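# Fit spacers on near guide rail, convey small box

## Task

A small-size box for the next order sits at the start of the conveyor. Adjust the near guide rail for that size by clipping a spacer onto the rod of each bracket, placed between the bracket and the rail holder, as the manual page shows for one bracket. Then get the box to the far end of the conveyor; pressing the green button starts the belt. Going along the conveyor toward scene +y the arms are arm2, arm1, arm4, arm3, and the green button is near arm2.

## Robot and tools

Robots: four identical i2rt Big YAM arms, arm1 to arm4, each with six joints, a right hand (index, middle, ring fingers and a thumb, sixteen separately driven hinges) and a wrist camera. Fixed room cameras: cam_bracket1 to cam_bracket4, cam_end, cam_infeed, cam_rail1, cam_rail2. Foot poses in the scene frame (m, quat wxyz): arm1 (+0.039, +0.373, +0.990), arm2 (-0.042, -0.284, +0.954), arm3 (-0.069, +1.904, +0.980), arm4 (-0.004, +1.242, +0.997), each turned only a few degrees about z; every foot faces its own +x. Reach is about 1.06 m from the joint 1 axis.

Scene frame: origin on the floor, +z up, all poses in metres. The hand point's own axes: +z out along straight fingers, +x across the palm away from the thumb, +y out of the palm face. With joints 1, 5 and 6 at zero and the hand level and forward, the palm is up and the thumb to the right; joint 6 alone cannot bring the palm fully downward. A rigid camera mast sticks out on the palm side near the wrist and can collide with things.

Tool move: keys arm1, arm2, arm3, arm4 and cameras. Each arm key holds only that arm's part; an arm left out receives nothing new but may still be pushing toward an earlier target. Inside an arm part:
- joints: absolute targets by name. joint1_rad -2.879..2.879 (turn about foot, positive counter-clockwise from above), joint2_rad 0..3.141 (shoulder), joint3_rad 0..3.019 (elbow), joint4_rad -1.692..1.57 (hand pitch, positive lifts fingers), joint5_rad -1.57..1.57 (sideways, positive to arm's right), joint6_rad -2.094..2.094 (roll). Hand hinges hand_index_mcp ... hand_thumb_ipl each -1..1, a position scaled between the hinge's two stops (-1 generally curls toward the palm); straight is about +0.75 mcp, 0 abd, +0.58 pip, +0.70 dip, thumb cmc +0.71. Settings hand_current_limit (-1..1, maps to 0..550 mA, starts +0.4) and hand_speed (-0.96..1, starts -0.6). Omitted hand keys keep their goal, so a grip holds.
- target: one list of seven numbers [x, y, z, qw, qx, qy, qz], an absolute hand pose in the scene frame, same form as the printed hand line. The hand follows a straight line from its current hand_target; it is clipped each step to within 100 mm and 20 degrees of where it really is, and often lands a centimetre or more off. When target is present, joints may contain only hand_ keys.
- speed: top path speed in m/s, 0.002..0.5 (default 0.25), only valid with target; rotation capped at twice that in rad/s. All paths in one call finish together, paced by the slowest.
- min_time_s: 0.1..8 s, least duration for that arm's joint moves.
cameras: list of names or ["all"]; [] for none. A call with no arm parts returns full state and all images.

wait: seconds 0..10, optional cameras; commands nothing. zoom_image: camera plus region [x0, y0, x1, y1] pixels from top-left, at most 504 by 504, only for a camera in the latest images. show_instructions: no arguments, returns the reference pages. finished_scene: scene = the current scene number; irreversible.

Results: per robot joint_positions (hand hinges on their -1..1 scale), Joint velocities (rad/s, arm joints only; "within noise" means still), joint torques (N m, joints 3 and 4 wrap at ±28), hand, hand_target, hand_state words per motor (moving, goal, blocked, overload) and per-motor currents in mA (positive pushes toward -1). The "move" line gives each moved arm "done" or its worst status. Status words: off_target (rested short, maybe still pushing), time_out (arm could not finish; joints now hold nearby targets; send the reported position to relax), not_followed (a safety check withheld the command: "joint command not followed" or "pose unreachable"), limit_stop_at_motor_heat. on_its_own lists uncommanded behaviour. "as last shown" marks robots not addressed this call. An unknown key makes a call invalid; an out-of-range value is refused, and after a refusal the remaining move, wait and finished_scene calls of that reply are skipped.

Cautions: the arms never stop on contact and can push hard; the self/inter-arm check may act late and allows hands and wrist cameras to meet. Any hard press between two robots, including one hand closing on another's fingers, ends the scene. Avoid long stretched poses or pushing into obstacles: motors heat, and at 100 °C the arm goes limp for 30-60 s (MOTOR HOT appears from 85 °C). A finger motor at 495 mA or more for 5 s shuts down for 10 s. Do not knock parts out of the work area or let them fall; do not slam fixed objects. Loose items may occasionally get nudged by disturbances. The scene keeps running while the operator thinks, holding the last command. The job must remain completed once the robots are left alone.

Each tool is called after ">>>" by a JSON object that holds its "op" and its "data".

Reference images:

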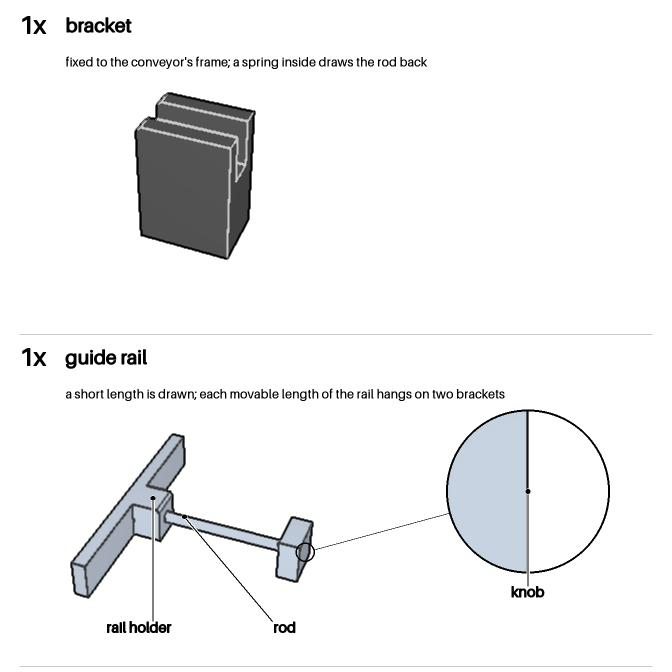

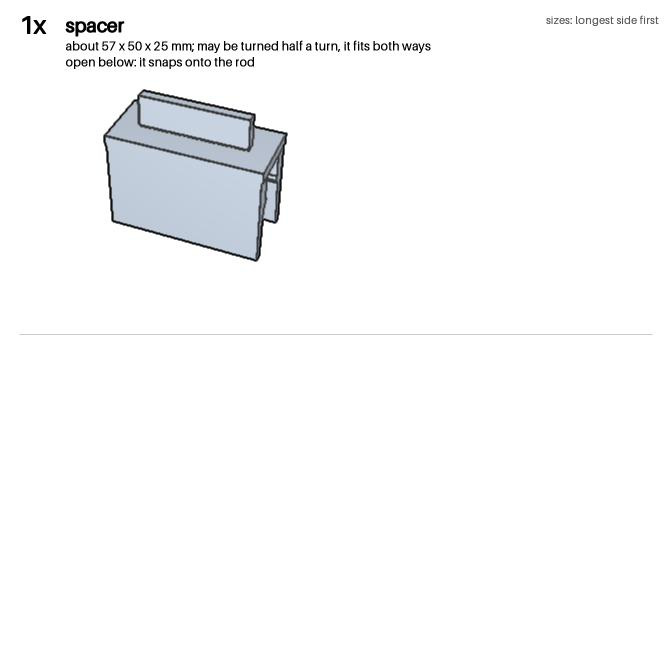

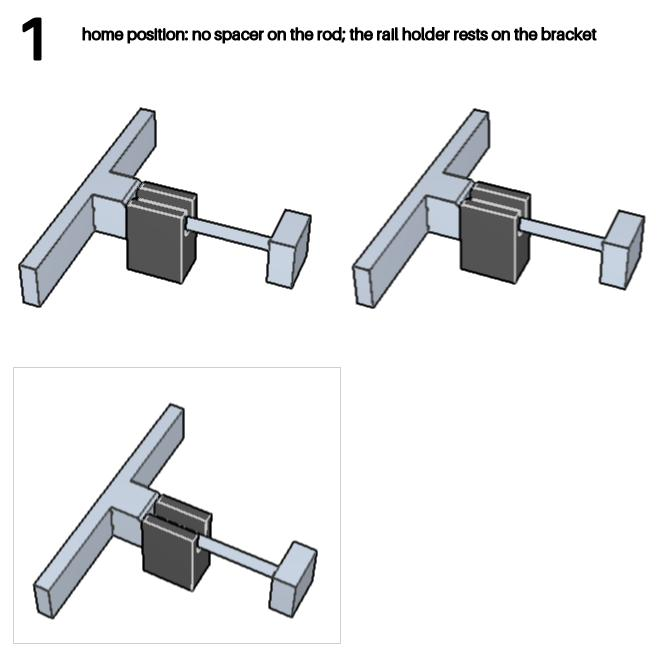

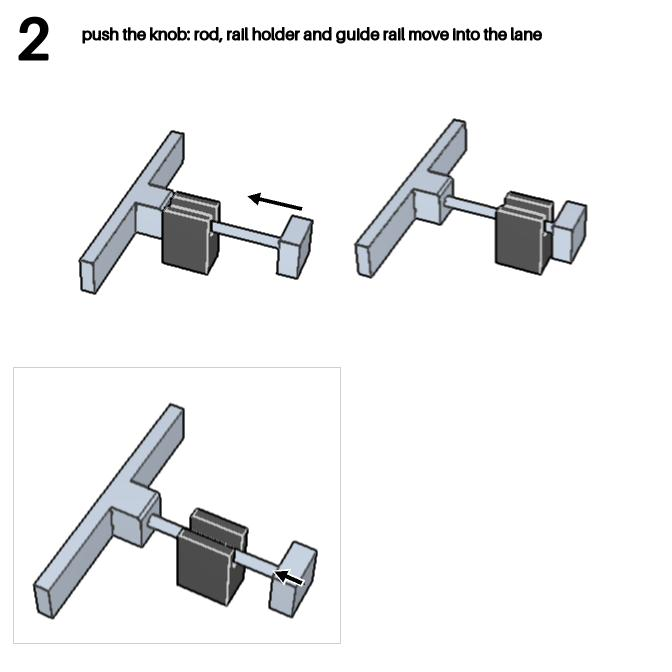

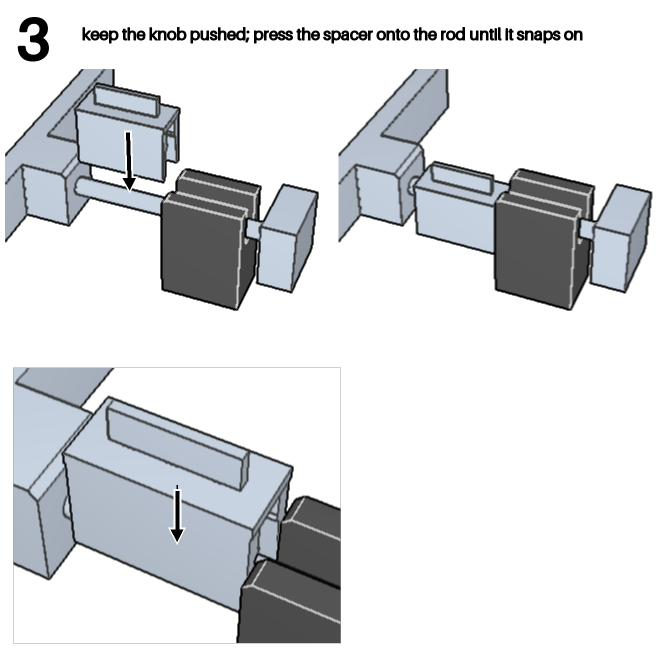

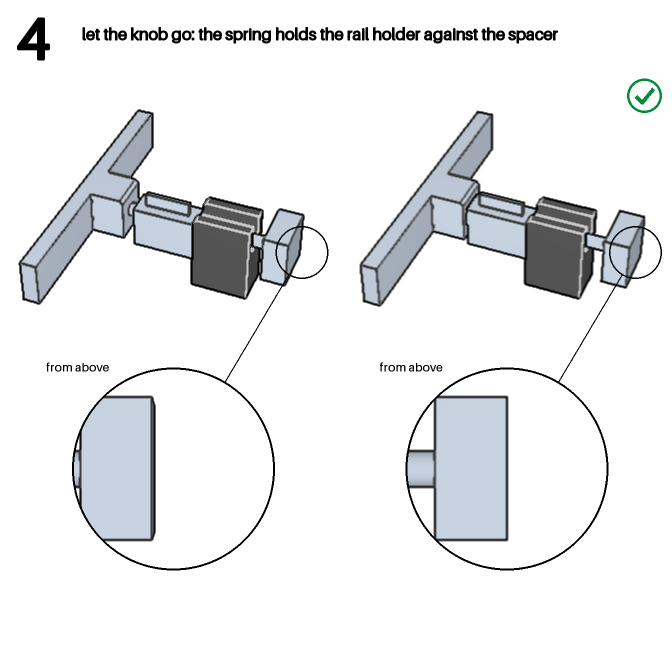

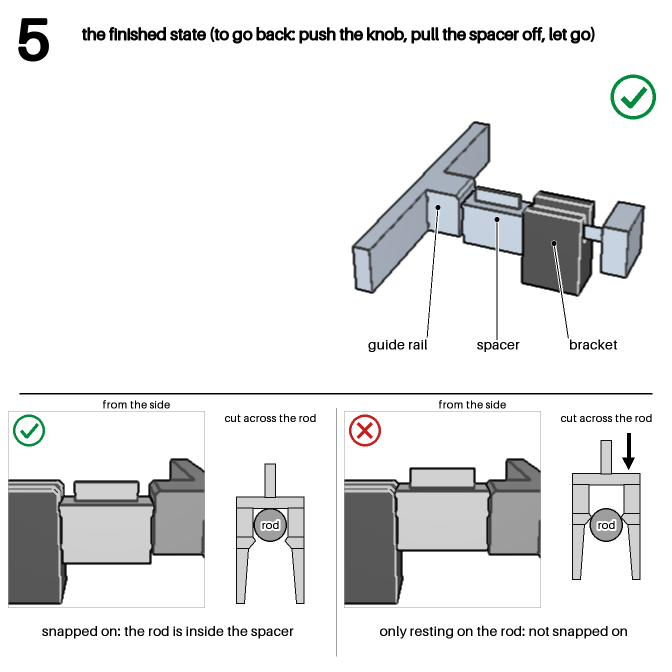

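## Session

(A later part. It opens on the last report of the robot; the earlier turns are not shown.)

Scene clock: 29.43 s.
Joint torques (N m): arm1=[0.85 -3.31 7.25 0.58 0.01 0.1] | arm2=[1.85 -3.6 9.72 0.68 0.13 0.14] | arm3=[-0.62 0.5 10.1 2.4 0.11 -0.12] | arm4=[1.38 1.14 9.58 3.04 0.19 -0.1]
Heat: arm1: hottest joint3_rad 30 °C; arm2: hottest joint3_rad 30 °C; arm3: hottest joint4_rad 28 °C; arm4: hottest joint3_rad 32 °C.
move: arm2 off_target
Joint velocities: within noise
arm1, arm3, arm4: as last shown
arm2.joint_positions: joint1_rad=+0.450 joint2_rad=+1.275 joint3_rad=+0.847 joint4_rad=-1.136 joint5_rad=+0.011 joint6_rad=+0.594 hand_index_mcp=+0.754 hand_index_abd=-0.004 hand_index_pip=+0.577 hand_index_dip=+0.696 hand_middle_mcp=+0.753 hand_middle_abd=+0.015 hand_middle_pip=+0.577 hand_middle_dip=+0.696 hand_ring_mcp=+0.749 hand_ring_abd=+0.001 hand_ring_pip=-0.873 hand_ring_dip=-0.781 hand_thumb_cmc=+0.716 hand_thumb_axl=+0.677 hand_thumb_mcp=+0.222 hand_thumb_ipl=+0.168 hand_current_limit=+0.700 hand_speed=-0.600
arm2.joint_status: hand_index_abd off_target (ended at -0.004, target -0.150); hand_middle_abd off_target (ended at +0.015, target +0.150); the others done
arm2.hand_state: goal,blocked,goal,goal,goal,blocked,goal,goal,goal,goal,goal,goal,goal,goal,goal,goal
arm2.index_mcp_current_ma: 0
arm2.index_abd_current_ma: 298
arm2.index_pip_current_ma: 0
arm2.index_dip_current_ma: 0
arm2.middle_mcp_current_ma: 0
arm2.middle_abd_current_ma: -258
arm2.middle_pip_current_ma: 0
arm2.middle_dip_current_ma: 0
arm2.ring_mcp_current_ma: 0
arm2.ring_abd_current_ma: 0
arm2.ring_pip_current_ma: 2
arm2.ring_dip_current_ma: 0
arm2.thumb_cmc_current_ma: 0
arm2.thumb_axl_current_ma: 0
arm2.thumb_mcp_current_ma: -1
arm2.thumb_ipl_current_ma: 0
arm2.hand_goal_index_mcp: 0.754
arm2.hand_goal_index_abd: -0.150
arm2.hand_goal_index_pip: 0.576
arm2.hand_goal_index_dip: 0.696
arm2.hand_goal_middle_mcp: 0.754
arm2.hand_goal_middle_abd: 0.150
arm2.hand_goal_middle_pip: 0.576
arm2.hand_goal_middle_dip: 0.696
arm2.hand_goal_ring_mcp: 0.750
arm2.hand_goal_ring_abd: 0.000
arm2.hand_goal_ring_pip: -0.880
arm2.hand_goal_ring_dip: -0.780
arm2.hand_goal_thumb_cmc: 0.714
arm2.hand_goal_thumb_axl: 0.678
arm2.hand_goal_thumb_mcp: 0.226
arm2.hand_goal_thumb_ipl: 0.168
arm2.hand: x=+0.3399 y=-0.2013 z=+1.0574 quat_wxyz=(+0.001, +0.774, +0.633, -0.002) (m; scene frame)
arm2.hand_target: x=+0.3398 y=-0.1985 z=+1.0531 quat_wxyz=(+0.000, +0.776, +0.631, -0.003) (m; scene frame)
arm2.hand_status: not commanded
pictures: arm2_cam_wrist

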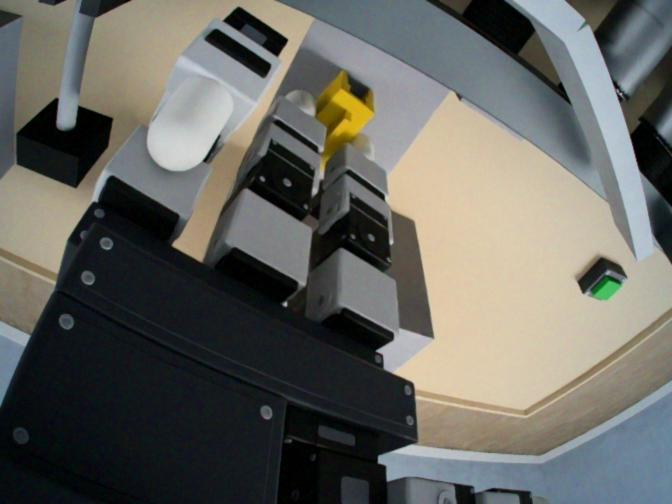

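>>> {"op": "move", "data": {"arm2": {"joints": {"hand_index_abd": 0.11, "hand_middle_abd": -0.11}}, "arm1": {"joints": {"hand_index_abd": 0.11, "hand_middle_abd": -0.11}}}}

>>> {"op": "move", "data": {"arm2": {"target": [0.348, -0.200, 1.0531, 0, 0.776, 0.631, -0.003], "speed": 0.05}, "arm1": {"target": [0.350, 0.407, 1.055, 0, 0.5895, 0.8078, 0], "speed": 0.05}, "cameras": ["arm1_cam_wrist", "arm2_cam_wrist"]}}

>>> {"op": "zoom_image", "data": {"camera": "arm2_cam_wrist", "region": [280, 50, 420, 190]}}

>>> {"op": "zoom_image", "data": {"camera": "arm1_cam_wrist", "region": [280, 30, 420, 170]}}

Scene clock: 30.70 s.
Joint torques (N m): arm1=[1.14 -2.9 7.32 0.58 0.03 0.09] | arm2=[1.85 -3.96 9.5 0.4 0.11 0.14] | arm3=[-0.62 0.5 10.1 2.39 0.11 -0.12] | arm4=[1.38 1.14 9.61 3.02 0.19 -0.09]
Heat: arm1: hottest joint3_rad 30 °C; arm2: hottest joint3_rad 30 °C; arm3: hottest joint4_rad 28 °C; arm4: hottest joint3_rad 32 °C.
move: arm1 done; arm2 done
Joint velocities: within noise
arm1.joint_positions: joint1_rad=+0.019 joint2_rad=+1.000 joint3_rad=+0.546 joint4_rad=-1.107 joint5_rad=-0.008 joint6_rad=-0.200 hand_index_mcp=+0.753 hand_index_abd=+0.107 hand_index_pip=+0.577 hand_index_dip=+0.696 hand_middle_mcp=+0.754 hand_middle_abd=-0.106 hand_middle_pip=+0.577 hand_middle_dip=+0.696 hand_ring_mcp=+0.749 hand_ring_abd=+0.001 hand_ring_pip=-0.884 hand_ring_dip=-0.780 hand_thumb_cmc=+0.716 hand_thumb_axl=+0.677 hand_thumb_mcp=+0.223 hand_thumb_ipl=+0.168 hand_current_limit=+0.700 hand_speed=-0.600
arm1.joint_status: all done
arm1.hand_state: goal,goal,goal,goal,goal,goal,goal,goal,goal,goal,goal,goal,goal,goal,goal,goal
arm1.index_mcp_current_ma: 0
arm1.index_abd_current_ma: 0
arm1.index_pip_current_ma: 0
arm1.index_dip_current_ma: 0
arm1.middle_mcp_current_ma: 0
arm1.middle_abd_current_ma: 0
arm1.middle_pip_current_ma: 0
arm1.middle_dip_current_ma: 0
arm1.ring_mcp_current_ma: 0
arm1.ring_abd_current_ma: 0
arm1.ring_pip_current_ma: 1
arm1.ring_dip_current_ma: 0
arm1.thumb_cmc_current_ma: 0
arm1.thumb_axl_current_ma: 0
arm1.thumb_mcp_current_ma: 0
arm1.thumb_ipl_current_ma: 0
arm1.hand_goal_index_mcp: 0.754
arm1.hand_goal_index_abd: 0.110
arm1.hand_goal_index_pip: 0.576
arm1.hand_goal_index_dip: 0.696
arm1.hand_goal_middle_mcp: 0.754
arm1.hand_goal_middle_abd: -0.110
arm1.hand_goal_middle_pip: 0.576
arm1.hand_goal_middle_dip: 0.696
arm1.hand_goal_ring_mcp: 0.750
arm1.hand_goal_ring_abd: 0.000
arm1.hand_goal_ring_pip: -0.890
arm1.hand_goal_ring_dip: -0.780
arm1.hand_goal_thumb_cmc: 0.714
arm1.hand_goal_thumb_axl: 0.678
arm1.hand_goal_thumb_mcp: 0.226
arm1.hand_goal_thumb_ipl: 0.168
arm1.hand: x=+0.3456 y=+0.4018 z=+1.0616 quat_wxyz=(+0.003, +0.591, +0.807, +0.003) (m; scene frame)
arm1.hand_target: x=+0.3423 y=+0.4044 z=+1.0551 quat_wxyz=(+0.000, +0.589, +0.808, +0.000) (m; scene frame)
arm1.hand_status: not commanded
arm2.joint_positions: joint1_rad=+0.450 joint2_rad=+1.275 joint3_rad=+0.847 joint4_rad=-1.136 joint5_rad=+0.011 joint6_rad=+0.594 hand_index_mcp=+0.754 hand_index_abd=+0.106 hand_index_pip=+0.577 hand_index_dip=+0.696 hand_middle_mcp=+0.753 hand_middle_abd=-0.106 hand_middle_pip=+0.577 hand_middle_dip=+0.696 hand_ring_mcp=+0.749 hand_ring_abd=+0.001 hand_ring_pip=-0.873 hand_ring_dip=-0.781 hand_thumb_cmc=+0.716 hand_thumb_axl=+0.677 hand_thumb_mcp=+0.222 hand_thumb_ipl=+0.168 hand_current_limit=+0.700 hand_speed=-0.600
arm2.joint_status: all done
arm2.hand_state: goal,goal,goal,goal,goal,goal,goal,goal,goal,goal,goal,goal,goal,goal,goal,goal
arm2.index_mcp_current_ma: 0
arm2.index_abd_current_ma: -1
arm2.index_pip_current_ma: 0
arm2.index_dip_current_ma: 0
arm2.middle_mcp_current_ma: 0
arm2.middle_abd_current_ma: 0
arm2.middle_pip_current_ma: 0
arm2.middle_dip_current_ma: 0
arm2.ring_mcp_current_ma: 0
arm2.ring_abd_current_ma: 0
arm2.ring_pip_current_ma: 2
arm2.ring_dip_current_ma: 0
arm2.thumb_cmc_current_ma: 0
arm2.thumb_axl_current_ma: 0
arm2.thumb_mcp_current_ma: -1
arm2.thumb_ipl_current_ma: 0
arm2.hand_goal_index_mcp: 0.754
arm2.hand_goal_index_abd: 0.110
arm2.hand_goal_index_pip: 0.576
arm2.hand_goal_index_dip: 0.696
arm2.hand_goal_middle_mcp: 0.754
arm2.hand_goal_middle_abd: -0.110
arm2.hand_goal_middle_pip: 0.576
arm2.hand_goal_middle_dip: 0.696
arm2.hand_goal_ring_mcp: 0.750
arm2.hand_goal_ring_abd: 0.000
arm2.hand_goal_ring_pip: -0.880
arm2.hand_goal_ring_dip: -0.780
arm2.hand_goal_thumb_cmc: 0.714
arm2.hand_goal_thumb_axl: 0.678
arm2.hand_goal_thumb_mcp: 0.226
arm2.hand_goal_thumb_ipl: 0.168
arm2.hand: x=+0.3399 y=-0.2013 z=+1.0574 quat_wxyz=(+0.001, +0.774, +0.633, -0.002) (m; scene frame)
arm2.hand_target: x=+0.3398 y=-0.1985 z=+1.0531 quat_wxyz=(+0.000, +0.776, +0.631, -0.003) (m; scene frame)
arm2.hand_status: not commanded
arm3, arm4: as last shown
pictures: none

Scene clock: 31.67 s.
Joint torques (N m): arm1=[0.67 -3.37 8.51 0.61 0.01 0.11] | arm2=[1.67 -3.08 11.18 0.64 0.11 -0.11] | arm3=[-0.67 0.56 10.1 2.39 0.11 -0.12] | arm4=[1.55 1.2 9.59 3.06 0.2 -0.09]
Heat: arm1: hottest joint3_rad 31 °C; arm2: hottest joint3_rad 30 °C; arm3: hottest joint4_rad 28 °C; arm4: hottest joint3_rad 32 °C.
move: arm1 done; arm2 done
Joint velocities: within noise
arm1.joint_positions: joint1_rad=+0.026 joint2_rad=+1.028 joint3_rad=+0.546 joint4_rad=-1.095 joint5_rad=-0.008 joint6_rad=-0.195 hand_index_mcp=+0.753 hand_index_abd=+0.107 hand_index_pip=+0.577 hand_index_dip=+0.696 hand_middle_mcp=+0.754 hand_middle_abd=-0.106 hand_middle_pip=+0.577 hand_middle_dip=+0.696 hand_ring_mcp=+0.749 hand_ring_abd=+0.001 hand_ring_pip=-0.884 hand_ring_dip=-0.780 hand_thumb_cmc=+0.716 hand_thumb_axl=+0.677 hand_thumb_mcp=+0.223 hand_thumb_ipl=+0.168 hand_current_limit=+0.700 hand_speed=-0.600
arm1.joint_status: not commanded
arm1.hand_state: goal,goal,goal,goal,goal,goal,goal,goal,goal,goal,goal,goal,goal,goal,goal,goal
arm1.index_mcp_current_ma: 0
arm1.index_abd_current_ma: 0
arm1.index_pip_current_ma: 0
arm1.index_dip_current_ma: 0
arm1.middle_mcp_current_ma: 0
arm1.middle_abd_current_ma: 0
arm1.middle_pip_current_ma: 0
arm1.middle_dip_current_ma: 0
arm1.ring_mcp_current_ma: 0
arm1.ring_abd_current_ma: 0
arm1.ring_pip_current_ma: 1
arm1.ring_dip_current_ma: 0
arm1.thumb_cmc_current_ma: 0
arm1.thumb_axl_current_ma: 0
arm1.thumb_mcp_current_ma: 0
arm1.thumb_ipl_current_ma: 0
arm1.hand_goal_index_mcp: 0.754
arm1.hand_goal_index_abd: 0.110
arm1.hand_goal_index_pip: 0.576
arm1.hand_goal_index_dip: 0.696
arm1.hand_goal_middle_mcp: 0.754
arm1.hand_goal_middle_abd: -0.110
arm1.hand_goal_middle_pip: 0.576
arm1.hand_goal_middle_dip: 0.696
arm1.hand_goal_ring_mcp: 0.750
arm1.hand_goal_ring_abd: 0.000
arm1.hand_goal_ring_pip: -0.890
arm1.hand_goal_ring_dip: -0.780
arm1.hand_goal_thumb_cmc: 0.714
arm1.hand_goal_thumb_axl: 0.678
arm1.hand_goal_thumb_mcp: 0.226
arm1.hand_goal_thumb_ipl: 0.168
arm1.hand: x=+0.3466 y=+0.4036 z=+1.0547 quat_wxyz=(-0.003, +0.590, +0.807, -0.002) (m; scene frame)
arm1.hand_target: x=+0.3499 y=+0.4070 z=+1.0550 quat_wxyz=(+0.000, +0.589, +0.808, +0.000) (m; scene frame)
arm1.hand_status: done (0.005 m and 0.4 deg from the pose sent, 0.010 m and 0.6 deg at the start)
arm2.joint_positions: joint1_rad=+0.450 joint2_rad=+1.289 joint3_rad=+0.847 joint4_rad=-1.136 joint5_rad=+0.011 joint6_rad=+0.594 hand_index_mcp=+0.754 hand_index_abd=+0.106 hand_index_pip=+0.577 hand_index_dip=+0.696 hand_middle_mcp=+0.753 hand_middle_abd=-0.106 hand_middle_pip=+0.577 hand_middle_dip=+0.696 hand_ring_mcp=+0.749 hand_ring_abd=+0.001 hand_ring_pip=-0.873 hand_ring_dip=-0.781 hand_thumb_cmc=+0.716 hand_thumb_axl=+0.677 hand_thumb_mcp=+0.222 hand_thumb_ipl=+0.168 hand_current_limit=+0.700 hand_speed=-0.600
arm2.joint_status: not commanded
arm2.hand_state: goal,goal,goal,goal,goal,goal,goal,goal,goal,goal,goal,goal,goal,goal,goal,goal
arm2.index_mcp_current_ma: 0
arm2.index_abd_current_ma: -1
arm2.index_pip_current_ma: 0
arm2.index_dip_current_ma: 0
arm2.middle_mcp_current_ma: 0
arm2.middle_abd_current_ma: 0
arm2.middle_pip_current_ma: 0
arm2.middle_dip_current_ma: 0
arm2.ring_mcp_current_ma: 0
arm2.ring_abd_current_ma: 0
arm2.ring_pip_current_ma: 2
arm2.ring_dip_current_ma: 0
arm2.thumb_cmc_current_ma: 0
arm2.thumb_axl_current_ma: 0
arm2.thumb_mcp_current_ma: -1
arm2.thumb_ipl_current_ma: 0
arm2.hand_goal_index_mcp: 0.754
arm2.hand_goal_index_abd: 0.110
arm2.hand_goal_index_pip: 0.576
arm2.hand_goal_index_dip: 0.696
arm2.hand_goal_middle_mcp: 0.754
arm2.hand_goal_middle_abd: -0.110
arm2.hand_goal_middle_pip: 0.576
arm2.hand_goal_middle_dip: 0.696
arm2.hand_goal_ring_mcp: 0.750
arm2.hand_goal_ring_abd: 0.000
arm2.hand_goal_ring_pip: -0.880
arm2.hand_goal_ring_dip: -0.780
arm2.hand_goal_thumb_cmc: 0.714
arm2.hand_goal_thumb_axl: 0.678
arm2.hand_goal_thumb_mcp: 0.226
arm2.hand_goal_thumb_ipl: 0.168
arm2.hand: x=+0.3395 y=-0.2014 z=+1.0523 quat_wxyz=(-0.001, +0.774, +0.633, -0.008) (m; scene frame)
arm2.hand_target: x=+0.3479 y=-0.2000 z=+1.0533 quat_wxyz=(+0.000, +0.776, +0.631, -0.003) (m; scene frame)
arm2.hand_status: done (0.009 m and 0.7 deg from the pose sent, 0.009 m and 0.3 deg at the start)
arm3, arm4: as last shown
pictures: arm1_cam_wrist, arm2_cam_wrist

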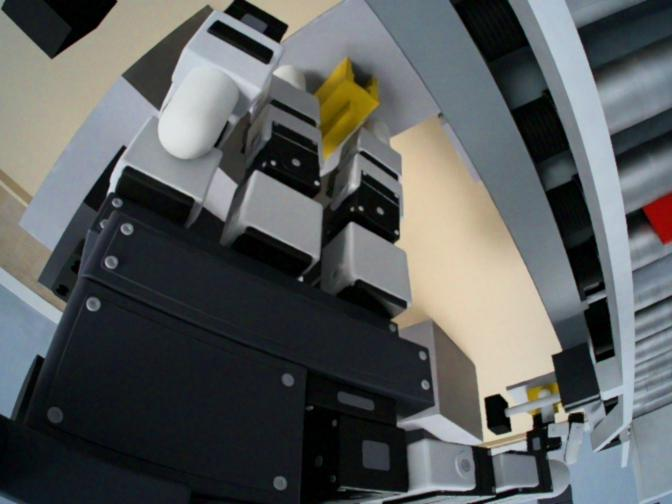

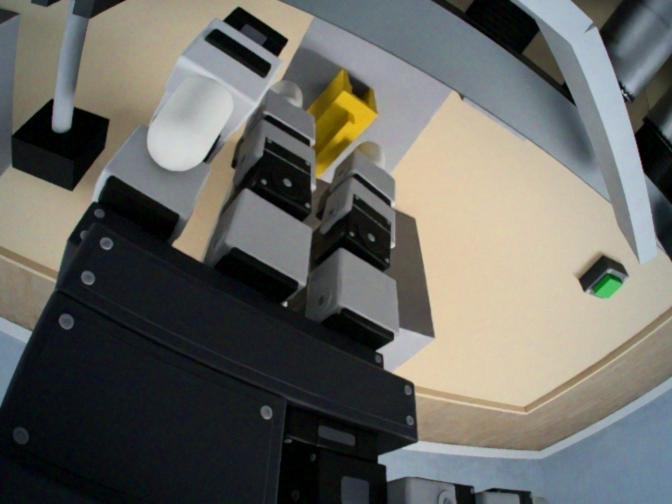

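Scaled by 3.600 from the camera's 672x504 image, which has a finer 960x720 frame.

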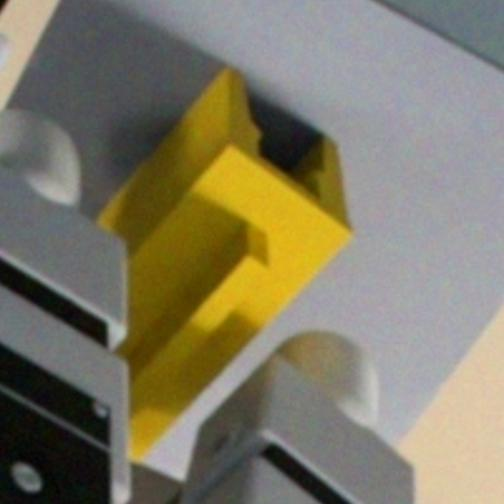

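Scaled by 3.600 from the camera's 672x504 image, which has a finer 960x720 frame.

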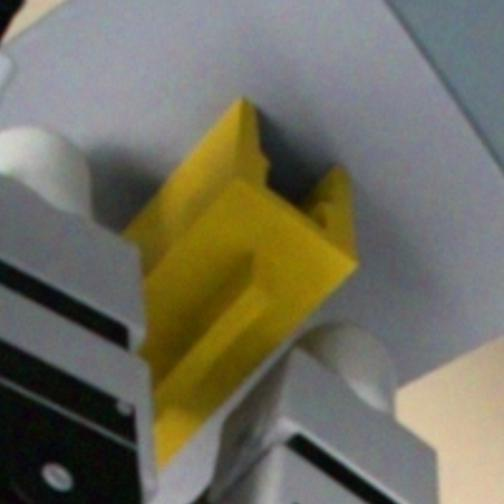

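>>> {"op": "move", "data": {"arm2": {"target": [0.360, -0.202, 1.072, 0, 0.776, 0.631, -0.003], "speed": 0.08}, "arm1": {"target": [0.362, 0.409, 1.072, 0, 0.5895, 0.8078, 0], "speed": 0.08}, "cameras": []}}

>>> {"op": "move", "data": {"arm2": {"target": [0.350, -0.201, 1.056, 0, 0.776, 0.631, -0.003], "speed": 0.08}, "arm1": {"target": [0.354, 0.407, 1.058, 0, 0.5895, 0.8078, 0], "speed": 0.08}, "cameras": ["arm1_cam_wrist", "arm2_cam_wrist"]}}

>>> {"op": "zoom_image", "data": {"camera": "arm2_cam_wrist", "region": [280, 50, 420, 190]}}

>>> {"op": "zoom_image", "data": {"camera": "arm1_cam_wrist", "region": [280, 30, 420, 170]}}

Scene clock: 32.80 s.
Joint torques (N m): arm1=[1.08 -3.37 12.4 -0.2 -0.03 0.12] | arm2=[1.32 -2.78 13.53 -0.29 0.11 -0.19] | arm3=[-0.62 0.56 10.1 2.39 0.1 -0.13] | arm4=[1.32 1.14 9.61 3.07 0.19 -0.1]
Heat: arm1: hottest joint3_rad 31 °C; arm2: hottest joint3_rad 31 °C; arm3: hottest joint4_rad 28 °C; arm4: hottest joint3_rad 32 °C.
move: arm1 off_target; arm2 off_target
Joint velocities: within noise
arm1.joint_positions: joint1_rad=+0.027 joint2_rad=+1.036 joint3_rad=+0.557 joint4_rad=-1.120 joint5_rad=-0.008 joint6_rad=-0.194 hand_index_mcp=+0.753 hand_index_abd=+0.107 hand_index_pip=+0.577 hand_index_dip=+0.696 hand_middle_mcp=+0.754 hand_middle_abd=-0.106 hand_middle_pip=+0.577 hand_middle_dip=+0.696 hand_ring_mcp=+0.749 hand_ring_abd=+0.001 hand_ring_pip=-0.884 hand_ring_dip=-0.780 hand_thumb_cmc=+0.716 hand_thumb_axl=+0.677 hand_thumb_mcp=+0.223 hand_thumb_ipl=+0.168 hand_current_limit=+0.700 hand_speed=-0.600
arm1.joint_status: not commanded
arm1.hand_state: goal,goal,goal,goal,goal,goal,goal,goal,goal,goal,goal,goal,goal,goal,goal,goal
arm1.index_mcp_current_ma: 0
arm1.index_abd_current_ma: 0
arm1.index_pip_current_ma: 0
arm1.index_dip_current_ma: 0
arm1.middle_mcp_current_ma: 0
arm1.middle_abd_current_ma: 0
arm1.middle_pip_current_ma: 0
arm1.middle_dip_current_ma: 0
arm1.ring_mcp_current_ma: 0
arm1.ring_abd_current_ma: 0
arm1.ring_pip_current_ma: 1
arm1.ring_dip_current_ma: 0
arm1.thumb_cmc_current_ma: 0
arm1.thumb_axl_current_ma: 0
arm1.thumb_mcp_current_ma: 0
arm1.thumb_ipl_current_ma: 0
arm1.hand_goal_index_mcp: 0.754
arm1.hand_goal_index_abd: 0.110
arm1.hand_goal_index_pip: 0.576
arm1.hand_goal_index_dip: 0.696
arm1.hand_goal_middle_mcp: 0.754
arm1.hand_goal_middle_abd: -0.110
arm1.hand_goal_middle_pip: 0.576
arm1.hand_goal_middle_dip: 0.696
arm1.hand_goal_ring_mcp: 0.750
arm1.hand_goal_ring_abd: 0.000
arm1.hand_goal_ring_pip: -0.890
arm1.hand_goal_ring_dip: -0.780
arm1.hand_goal_thumb_cmc: 0.714
arm1.hand_goal_thumb_axl: 0.678
arm1.hand_goal_thumb_mcp: 0.226
arm1.hand_goal_thumb_ipl: 0.168
arm1.hand: x=+0.3445 y=+0.4036 z=+1.0549 quat_wxyz=(-0.011, +0.590, +0.807, -0.010) (m; scene frame)
arm1.hand_target: x=+0.3612 y=+0.4090 z=+1.0720 quat_wxyz=(+0.000, +0.589, +0.808, +0.000) (m; scene frame)
arm1.hand_status: off_target (0.025 m and 1.7 deg from the pose sent, 0.024 m and 0.4 deg at the start)
arm2.joint_positions: joint1_rad=+0.434 joint2_rad=+1.291 joint3_rad=+0.880 joint4_rad=-1.168 joint5_rad=+0.011 joint6_rad=+0.589 hand_index_mcp=+0.754 hand_index_abd=+0.106 hand_index_pip=+0.577 hand_index_dip=+0.696 hand_middle_mcp=+0.753 hand_middle_abd=-0.106 hand_middle_pip=+0.577 hand_middle_dip=+0.696 hand_ring_mcp=+0.749 hand_ring_abd=+0.001 hand_ring_pip=-0.873 hand_ring_dip=-0.781 hand_thumb_cmc=+0.716 hand_thumb_axl=+0.677 hand_thumb_mcp=+0.222 hand_thumb_ipl=+0.168 hand_current_limit=+0.700 hand_speed=-0.600
arm2.joint_status: not commanded
arm2.hand_state: goal,goal,goal,goal,goal,goal,goal,goal,goal,goal,goal,goal,goal,goal,goal,goal
arm2.index_mcp_current_ma: 0
arm2.index_abd_current_ma: -1
arm2.index_pip_current_ma: 0
arm2.index_dip_current_ma: 0
arm2.middle_mcp_current_ma: 0
arm2.middle_abd_current_ma: 0
arm2.middle_pip_current_ma: 0
arm2.middle_dip_current_ma: 0
arm2.ring_mcp_current_ma: 0
arm2.ring_abd_current_ma: 0
arm2.ring_pip_current_ma: 2
arm2.ring_dip_current_ma: 0
arm2.thumb_cmc_current_ma: 0
arm2.thumb_axl_current_ma: 0
arm2.thumb_mcp_current_ma: -1
arm2.thumb_ipl_current_ma: 0
arm2.hand_goal_index_mcp: 0.754
arm2.hand_goal_index_abd: 0.110
arm2.hand_goal_index_pip: 0.576
arm2.hand_goal_index_dip: 0.696
arm2.hand_goal_middle_mcp: 0.754
arm2.hand_goal_middle_abd: -0.110
arm2.hand_goal_middle_pip: 0.576
arm2.hand_goal_middle_dip: 0.696
arm2.hand_goal_ring_mcp: 0.750
arm2.hand_goal_ring_abd: 0.000
arm2.hand_goal_ring_pip: -0.880
arm2.hand_goal_ring_dip: -0.780
arm2.hand_goal_thumb_cmc: 0.714
arm2.hand_goal_thumb_axl: 0.678
arm2.hand_goal_thumb_mcp: 0.226
arm2.hand_goal_thumb_ipl: 0.168
arm2.hand: x=+0.3461 y=-0.2049 z=+1.0631 quat_wxyz=(-0.002, +0.778, +0.629, -0.009) (m; scene frame)
arm2.hand_target: x=+0.3596 y=-0.2022 z=+1.0721 quat_wxyz=(+0.000, +0.776, +0.631, -0.003) (m; scene frame)
arm2.hand_status: off_target (0.017 m and 0.8 deg from the pose sent, 0.029 m and 0.7 deg at the start)
arm3, arm4: as last shown
pictures: none
No camera images: "cameras" was empty.

Scene clock: 33.77 s.
Joint torques (N m): arm1=[0.85 -3.72 8.7 0.51 0 0.09] | arm2=[1.9 -3.43 9.37 0.69 0.09 0] | arm3=[-0.62 0.5 10.1 2.39 0.11 -0.12] | arm4=[1.44 1.2 9.62 3.02 0.2 -0.1]
Heat: arm1: hottest joint3_rad 31 °C; arm2: hottest joint3_rad 31 °C; arm3: hottest joint4_rad 28 °C; arm4: hottest joint3_rad 32 °C.
move: arm1 done; arm2 done
Joint velocities: within noise
arm1.joint_positions: joint1_rad=+0.027 joint2_rad=+1.036 joint3_rad=+0.557 joint4_rad=-1.101 joint5_rad=-0.008 joint6_rad=-0.194 hand_index_mcp=+0.753 hand_index_abd=+0.107 hand_index_pip=+0.577 hand_index_dip=+0.696 hand_middle_mcp=+0.754 hand_middle_abd=-0.106 hand_middle_pip=+0.577 hand_middle_dip=+0.696 hand_ring_mcp=+0.749 hand_ring_abd=+0.001 hand_ring_pip=-0.884 hand_ring_dip=-0.780 hand_thumb_cmc=+0.716 hand_thumb_axl=+0.677 hand_thumb_mcp=+0.223 hand_thumb_ipl=+0.168 hand_current_limit=+0.700 hand_speed=-0.600
arm1.joint_status: not commanded
arm1.hand_state: goal,goal,goal,goal,goal,goal,goal,goal,goal,goal,goal,goal,goal,goal,goal,goal
arm1.index_mcp_current_ma: 0
arm1.index_abd_current_ma: 0
arm1.index_pip_current_ma: 0
arm1.index_dip_current_ma: 0
arm1.middle_mcp_current_ma: 0
arm1.middle_abd_current_ma: 0
arm1.middle_pip_current_ma: 0
arm1.middle_dip_current_ma: 0
arm1.ring_mcp_current_ma: 0
arm1.ring_abd_current_ma: 0
arm1.ring_pip_current_ma: 1
arm1.ring_dip_current_ma: 0
arm1.thumb_cmc_current_ma: 0
arm1.thumb_axl_current_ma: 0
arm1.thumb_mcp_current_ma: 0
arm1.thumb_ipl_current_ma: 0
arm1.hand_goal_index_mcp: 0.754
arm1.hand_goal_index_abd: 0.110
arm1.hand_goal_index_pip: 0.576
arm1.hand_goal_index_dip: 0.696
arm1.hand_goal_middle_mcp: 0.754
arm1.hand_goal_middle_abd: -0.110
arm1.hand_goal_middle_pip: 0.576
arm1.hand_goal_middle_dip: 0.696
arm1.hand_goal_ring_mcp: 0.750
arm1.hand_goal_ring_abd: 0.000
arm1.hand_goal_ring_pip: -0.890
arm1.hand_goal_ring_dip: -0.780
arm1.hand_goal_thumb_cmc: 0.714
arm1.hand_goal_thumb_axl: 0.678
arm1.hand_goal_thumb_mcp: 0.226
arm1.hand_goal_thumb_ipl: 0.168
arm1.hand: x=+0.3493 y=+0.4041 z=+1.0565 quat_wxyz=(-0.004, +0.590, +0.807, -0.003) (m; scene frame)
arm1.hand_target: x=+0.3538 y=+0.4070 z=+1.0580 quat_wxyz=(+0.000, +0.589, +0.808, +0.000) (m; scene frame)
arm1.hand_status: done (0.006 m and 0.6 deg from the pose sent, 0.011 m and 1.7 deg at the start)
arm2.joint_positions: joint1_rad=+0.434 joint2_rad=+1.291 joint3_rad=+0.876 joint4_rad=-1.144 joint5_rad=+0.011 joint6_rad=+0.589 hand_index_mcp=+0.754 hand_index_abd=+0.106 hand_index_pip=+0.577 hand_index_dip=+0.696 hand_middle_mcp=+0.753 hand_middle_abd=-0.106 hand_middle_pip=+0.577 hand_middle_dip=+0.696 hand_ring_mcp=+0.749 hand_ring_abd=+0.001 hand_ring_pip=-0.873 hand_ring_dip=-0.781 hand_thumb_cmc=+0.716 hand_thumb_axl=+0.677 hand_thumb_mcp=+0.222 hand_thumb_ipl=+0.168 hand_current_limit=+0.700 hand_speed=-0.600
arm2.joint_status: not commanded
arm2.hand_state: goal,goal,goal,goal,goal,goal,goal,goal,goal,goal,goal,goal,goal,goal,goal,goal
arm2.index_mcp_current_ma: 0
arm2.index_abd_current_ma: -1
arm2.index_pip_current_ma: 0
arm2.index_dip_current_ma: 0
arm2.middle_mcp_current_ma: 0
arm2.middle_abd_current_ma: 0
arm2.middle_pip_current_ma: 0
arm2.middle_dip_current_ma: 0
arm2.ring_mcp_current_ma: 0
arm2.ring_abd_current_ma: 0
arm2.ring_pip_current_ma: 2
arm2.ring_dip_current_ma: 0
arm2.thumb_cmc_current_ma: 0
arm2.thumb_axl_current_ma: 0
arm2.thumb_mcp_current_ma: -1
arm2.thumb_ipl_current_ma: 0
arm2.hand_goal_index_mcp: 0.754
arm2.hand_goal_index_abd: 0.110
arm2.hand_goal_index_pip: 0.576
arm2.hand_goal_index_dip: 0.696
arm2.hand_goal_middle_mcp: 0.754
arm2.hand_goal_middle_abd: -0.110
arm2.hand_goal_middle_pip: 0.576
arm2.hand_goal_middle_dip: 0.696
arm2.hand_goal_ring_mcp: 0.750
arm2.hand_goal_ring_abd: 0.000
arm2.hand_goal_ring_pip: -0.880
arm2.hand_goal_ring_dip: -0.780
arm2.hand_goal_thumb_cmc: 0.714
arm2.hand_goal_thumb_axl: 0.678
arm2.hand_goal_thumb_mcp: 0.226
arm2.hand_goal_thumb_ipl: 0.168
arm2.hand: x=+0.3502 y=-0.2033 z=+1.0628 quat_wxyz=(+0.001, +0.778, +0.629, +0.001) (m; scene frame)
arm2.hand_target: x=+0.3499 y=-0.2011 z=+1.0562 quat_wxyz=(+0.000, +0.776, +0.631, -0.003) (m; scene frame)
arm2.hand_status: done (0.007 m and 0.6 deg from the pose sent, 0.009 m and 0.8 deg at the start)
arm3, arm4: as last shown
pictures: arm1_cam_wrist, arm2_cam_wrist

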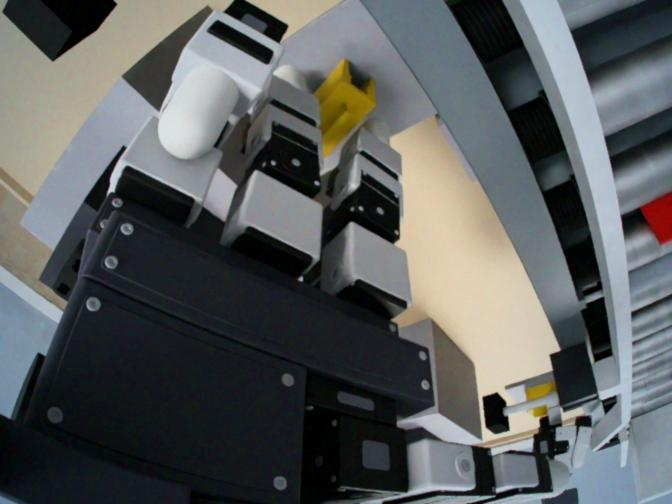

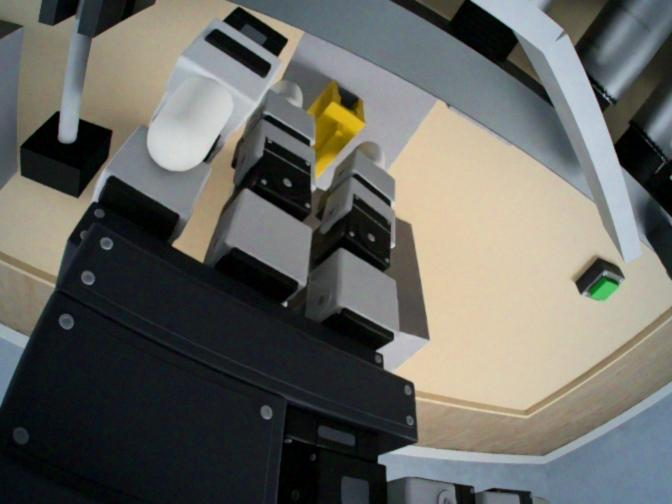

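Scaled by 3.600 from the camera's 672x504 image, which has a finer 960x720 frame.

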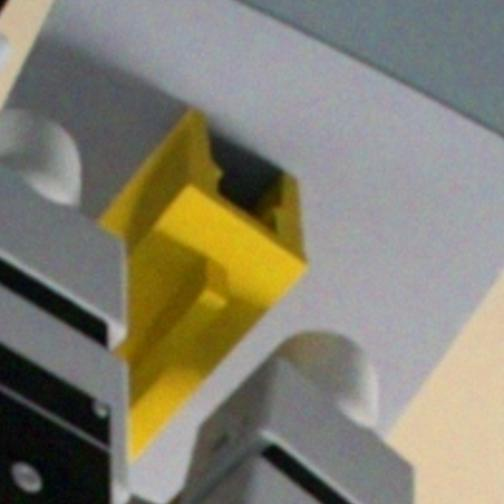

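Scaled by 3.600 from the camera's 672x504 image, which has a finer 960x720 frame.

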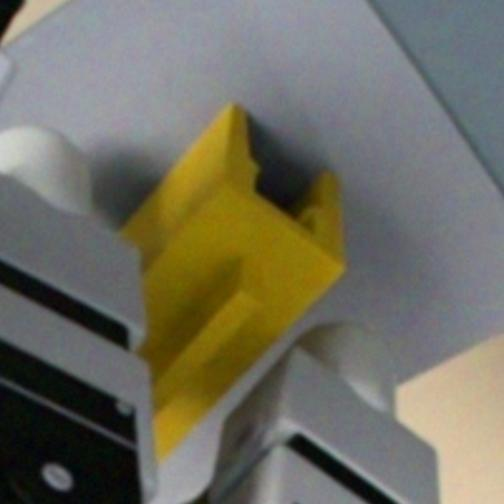

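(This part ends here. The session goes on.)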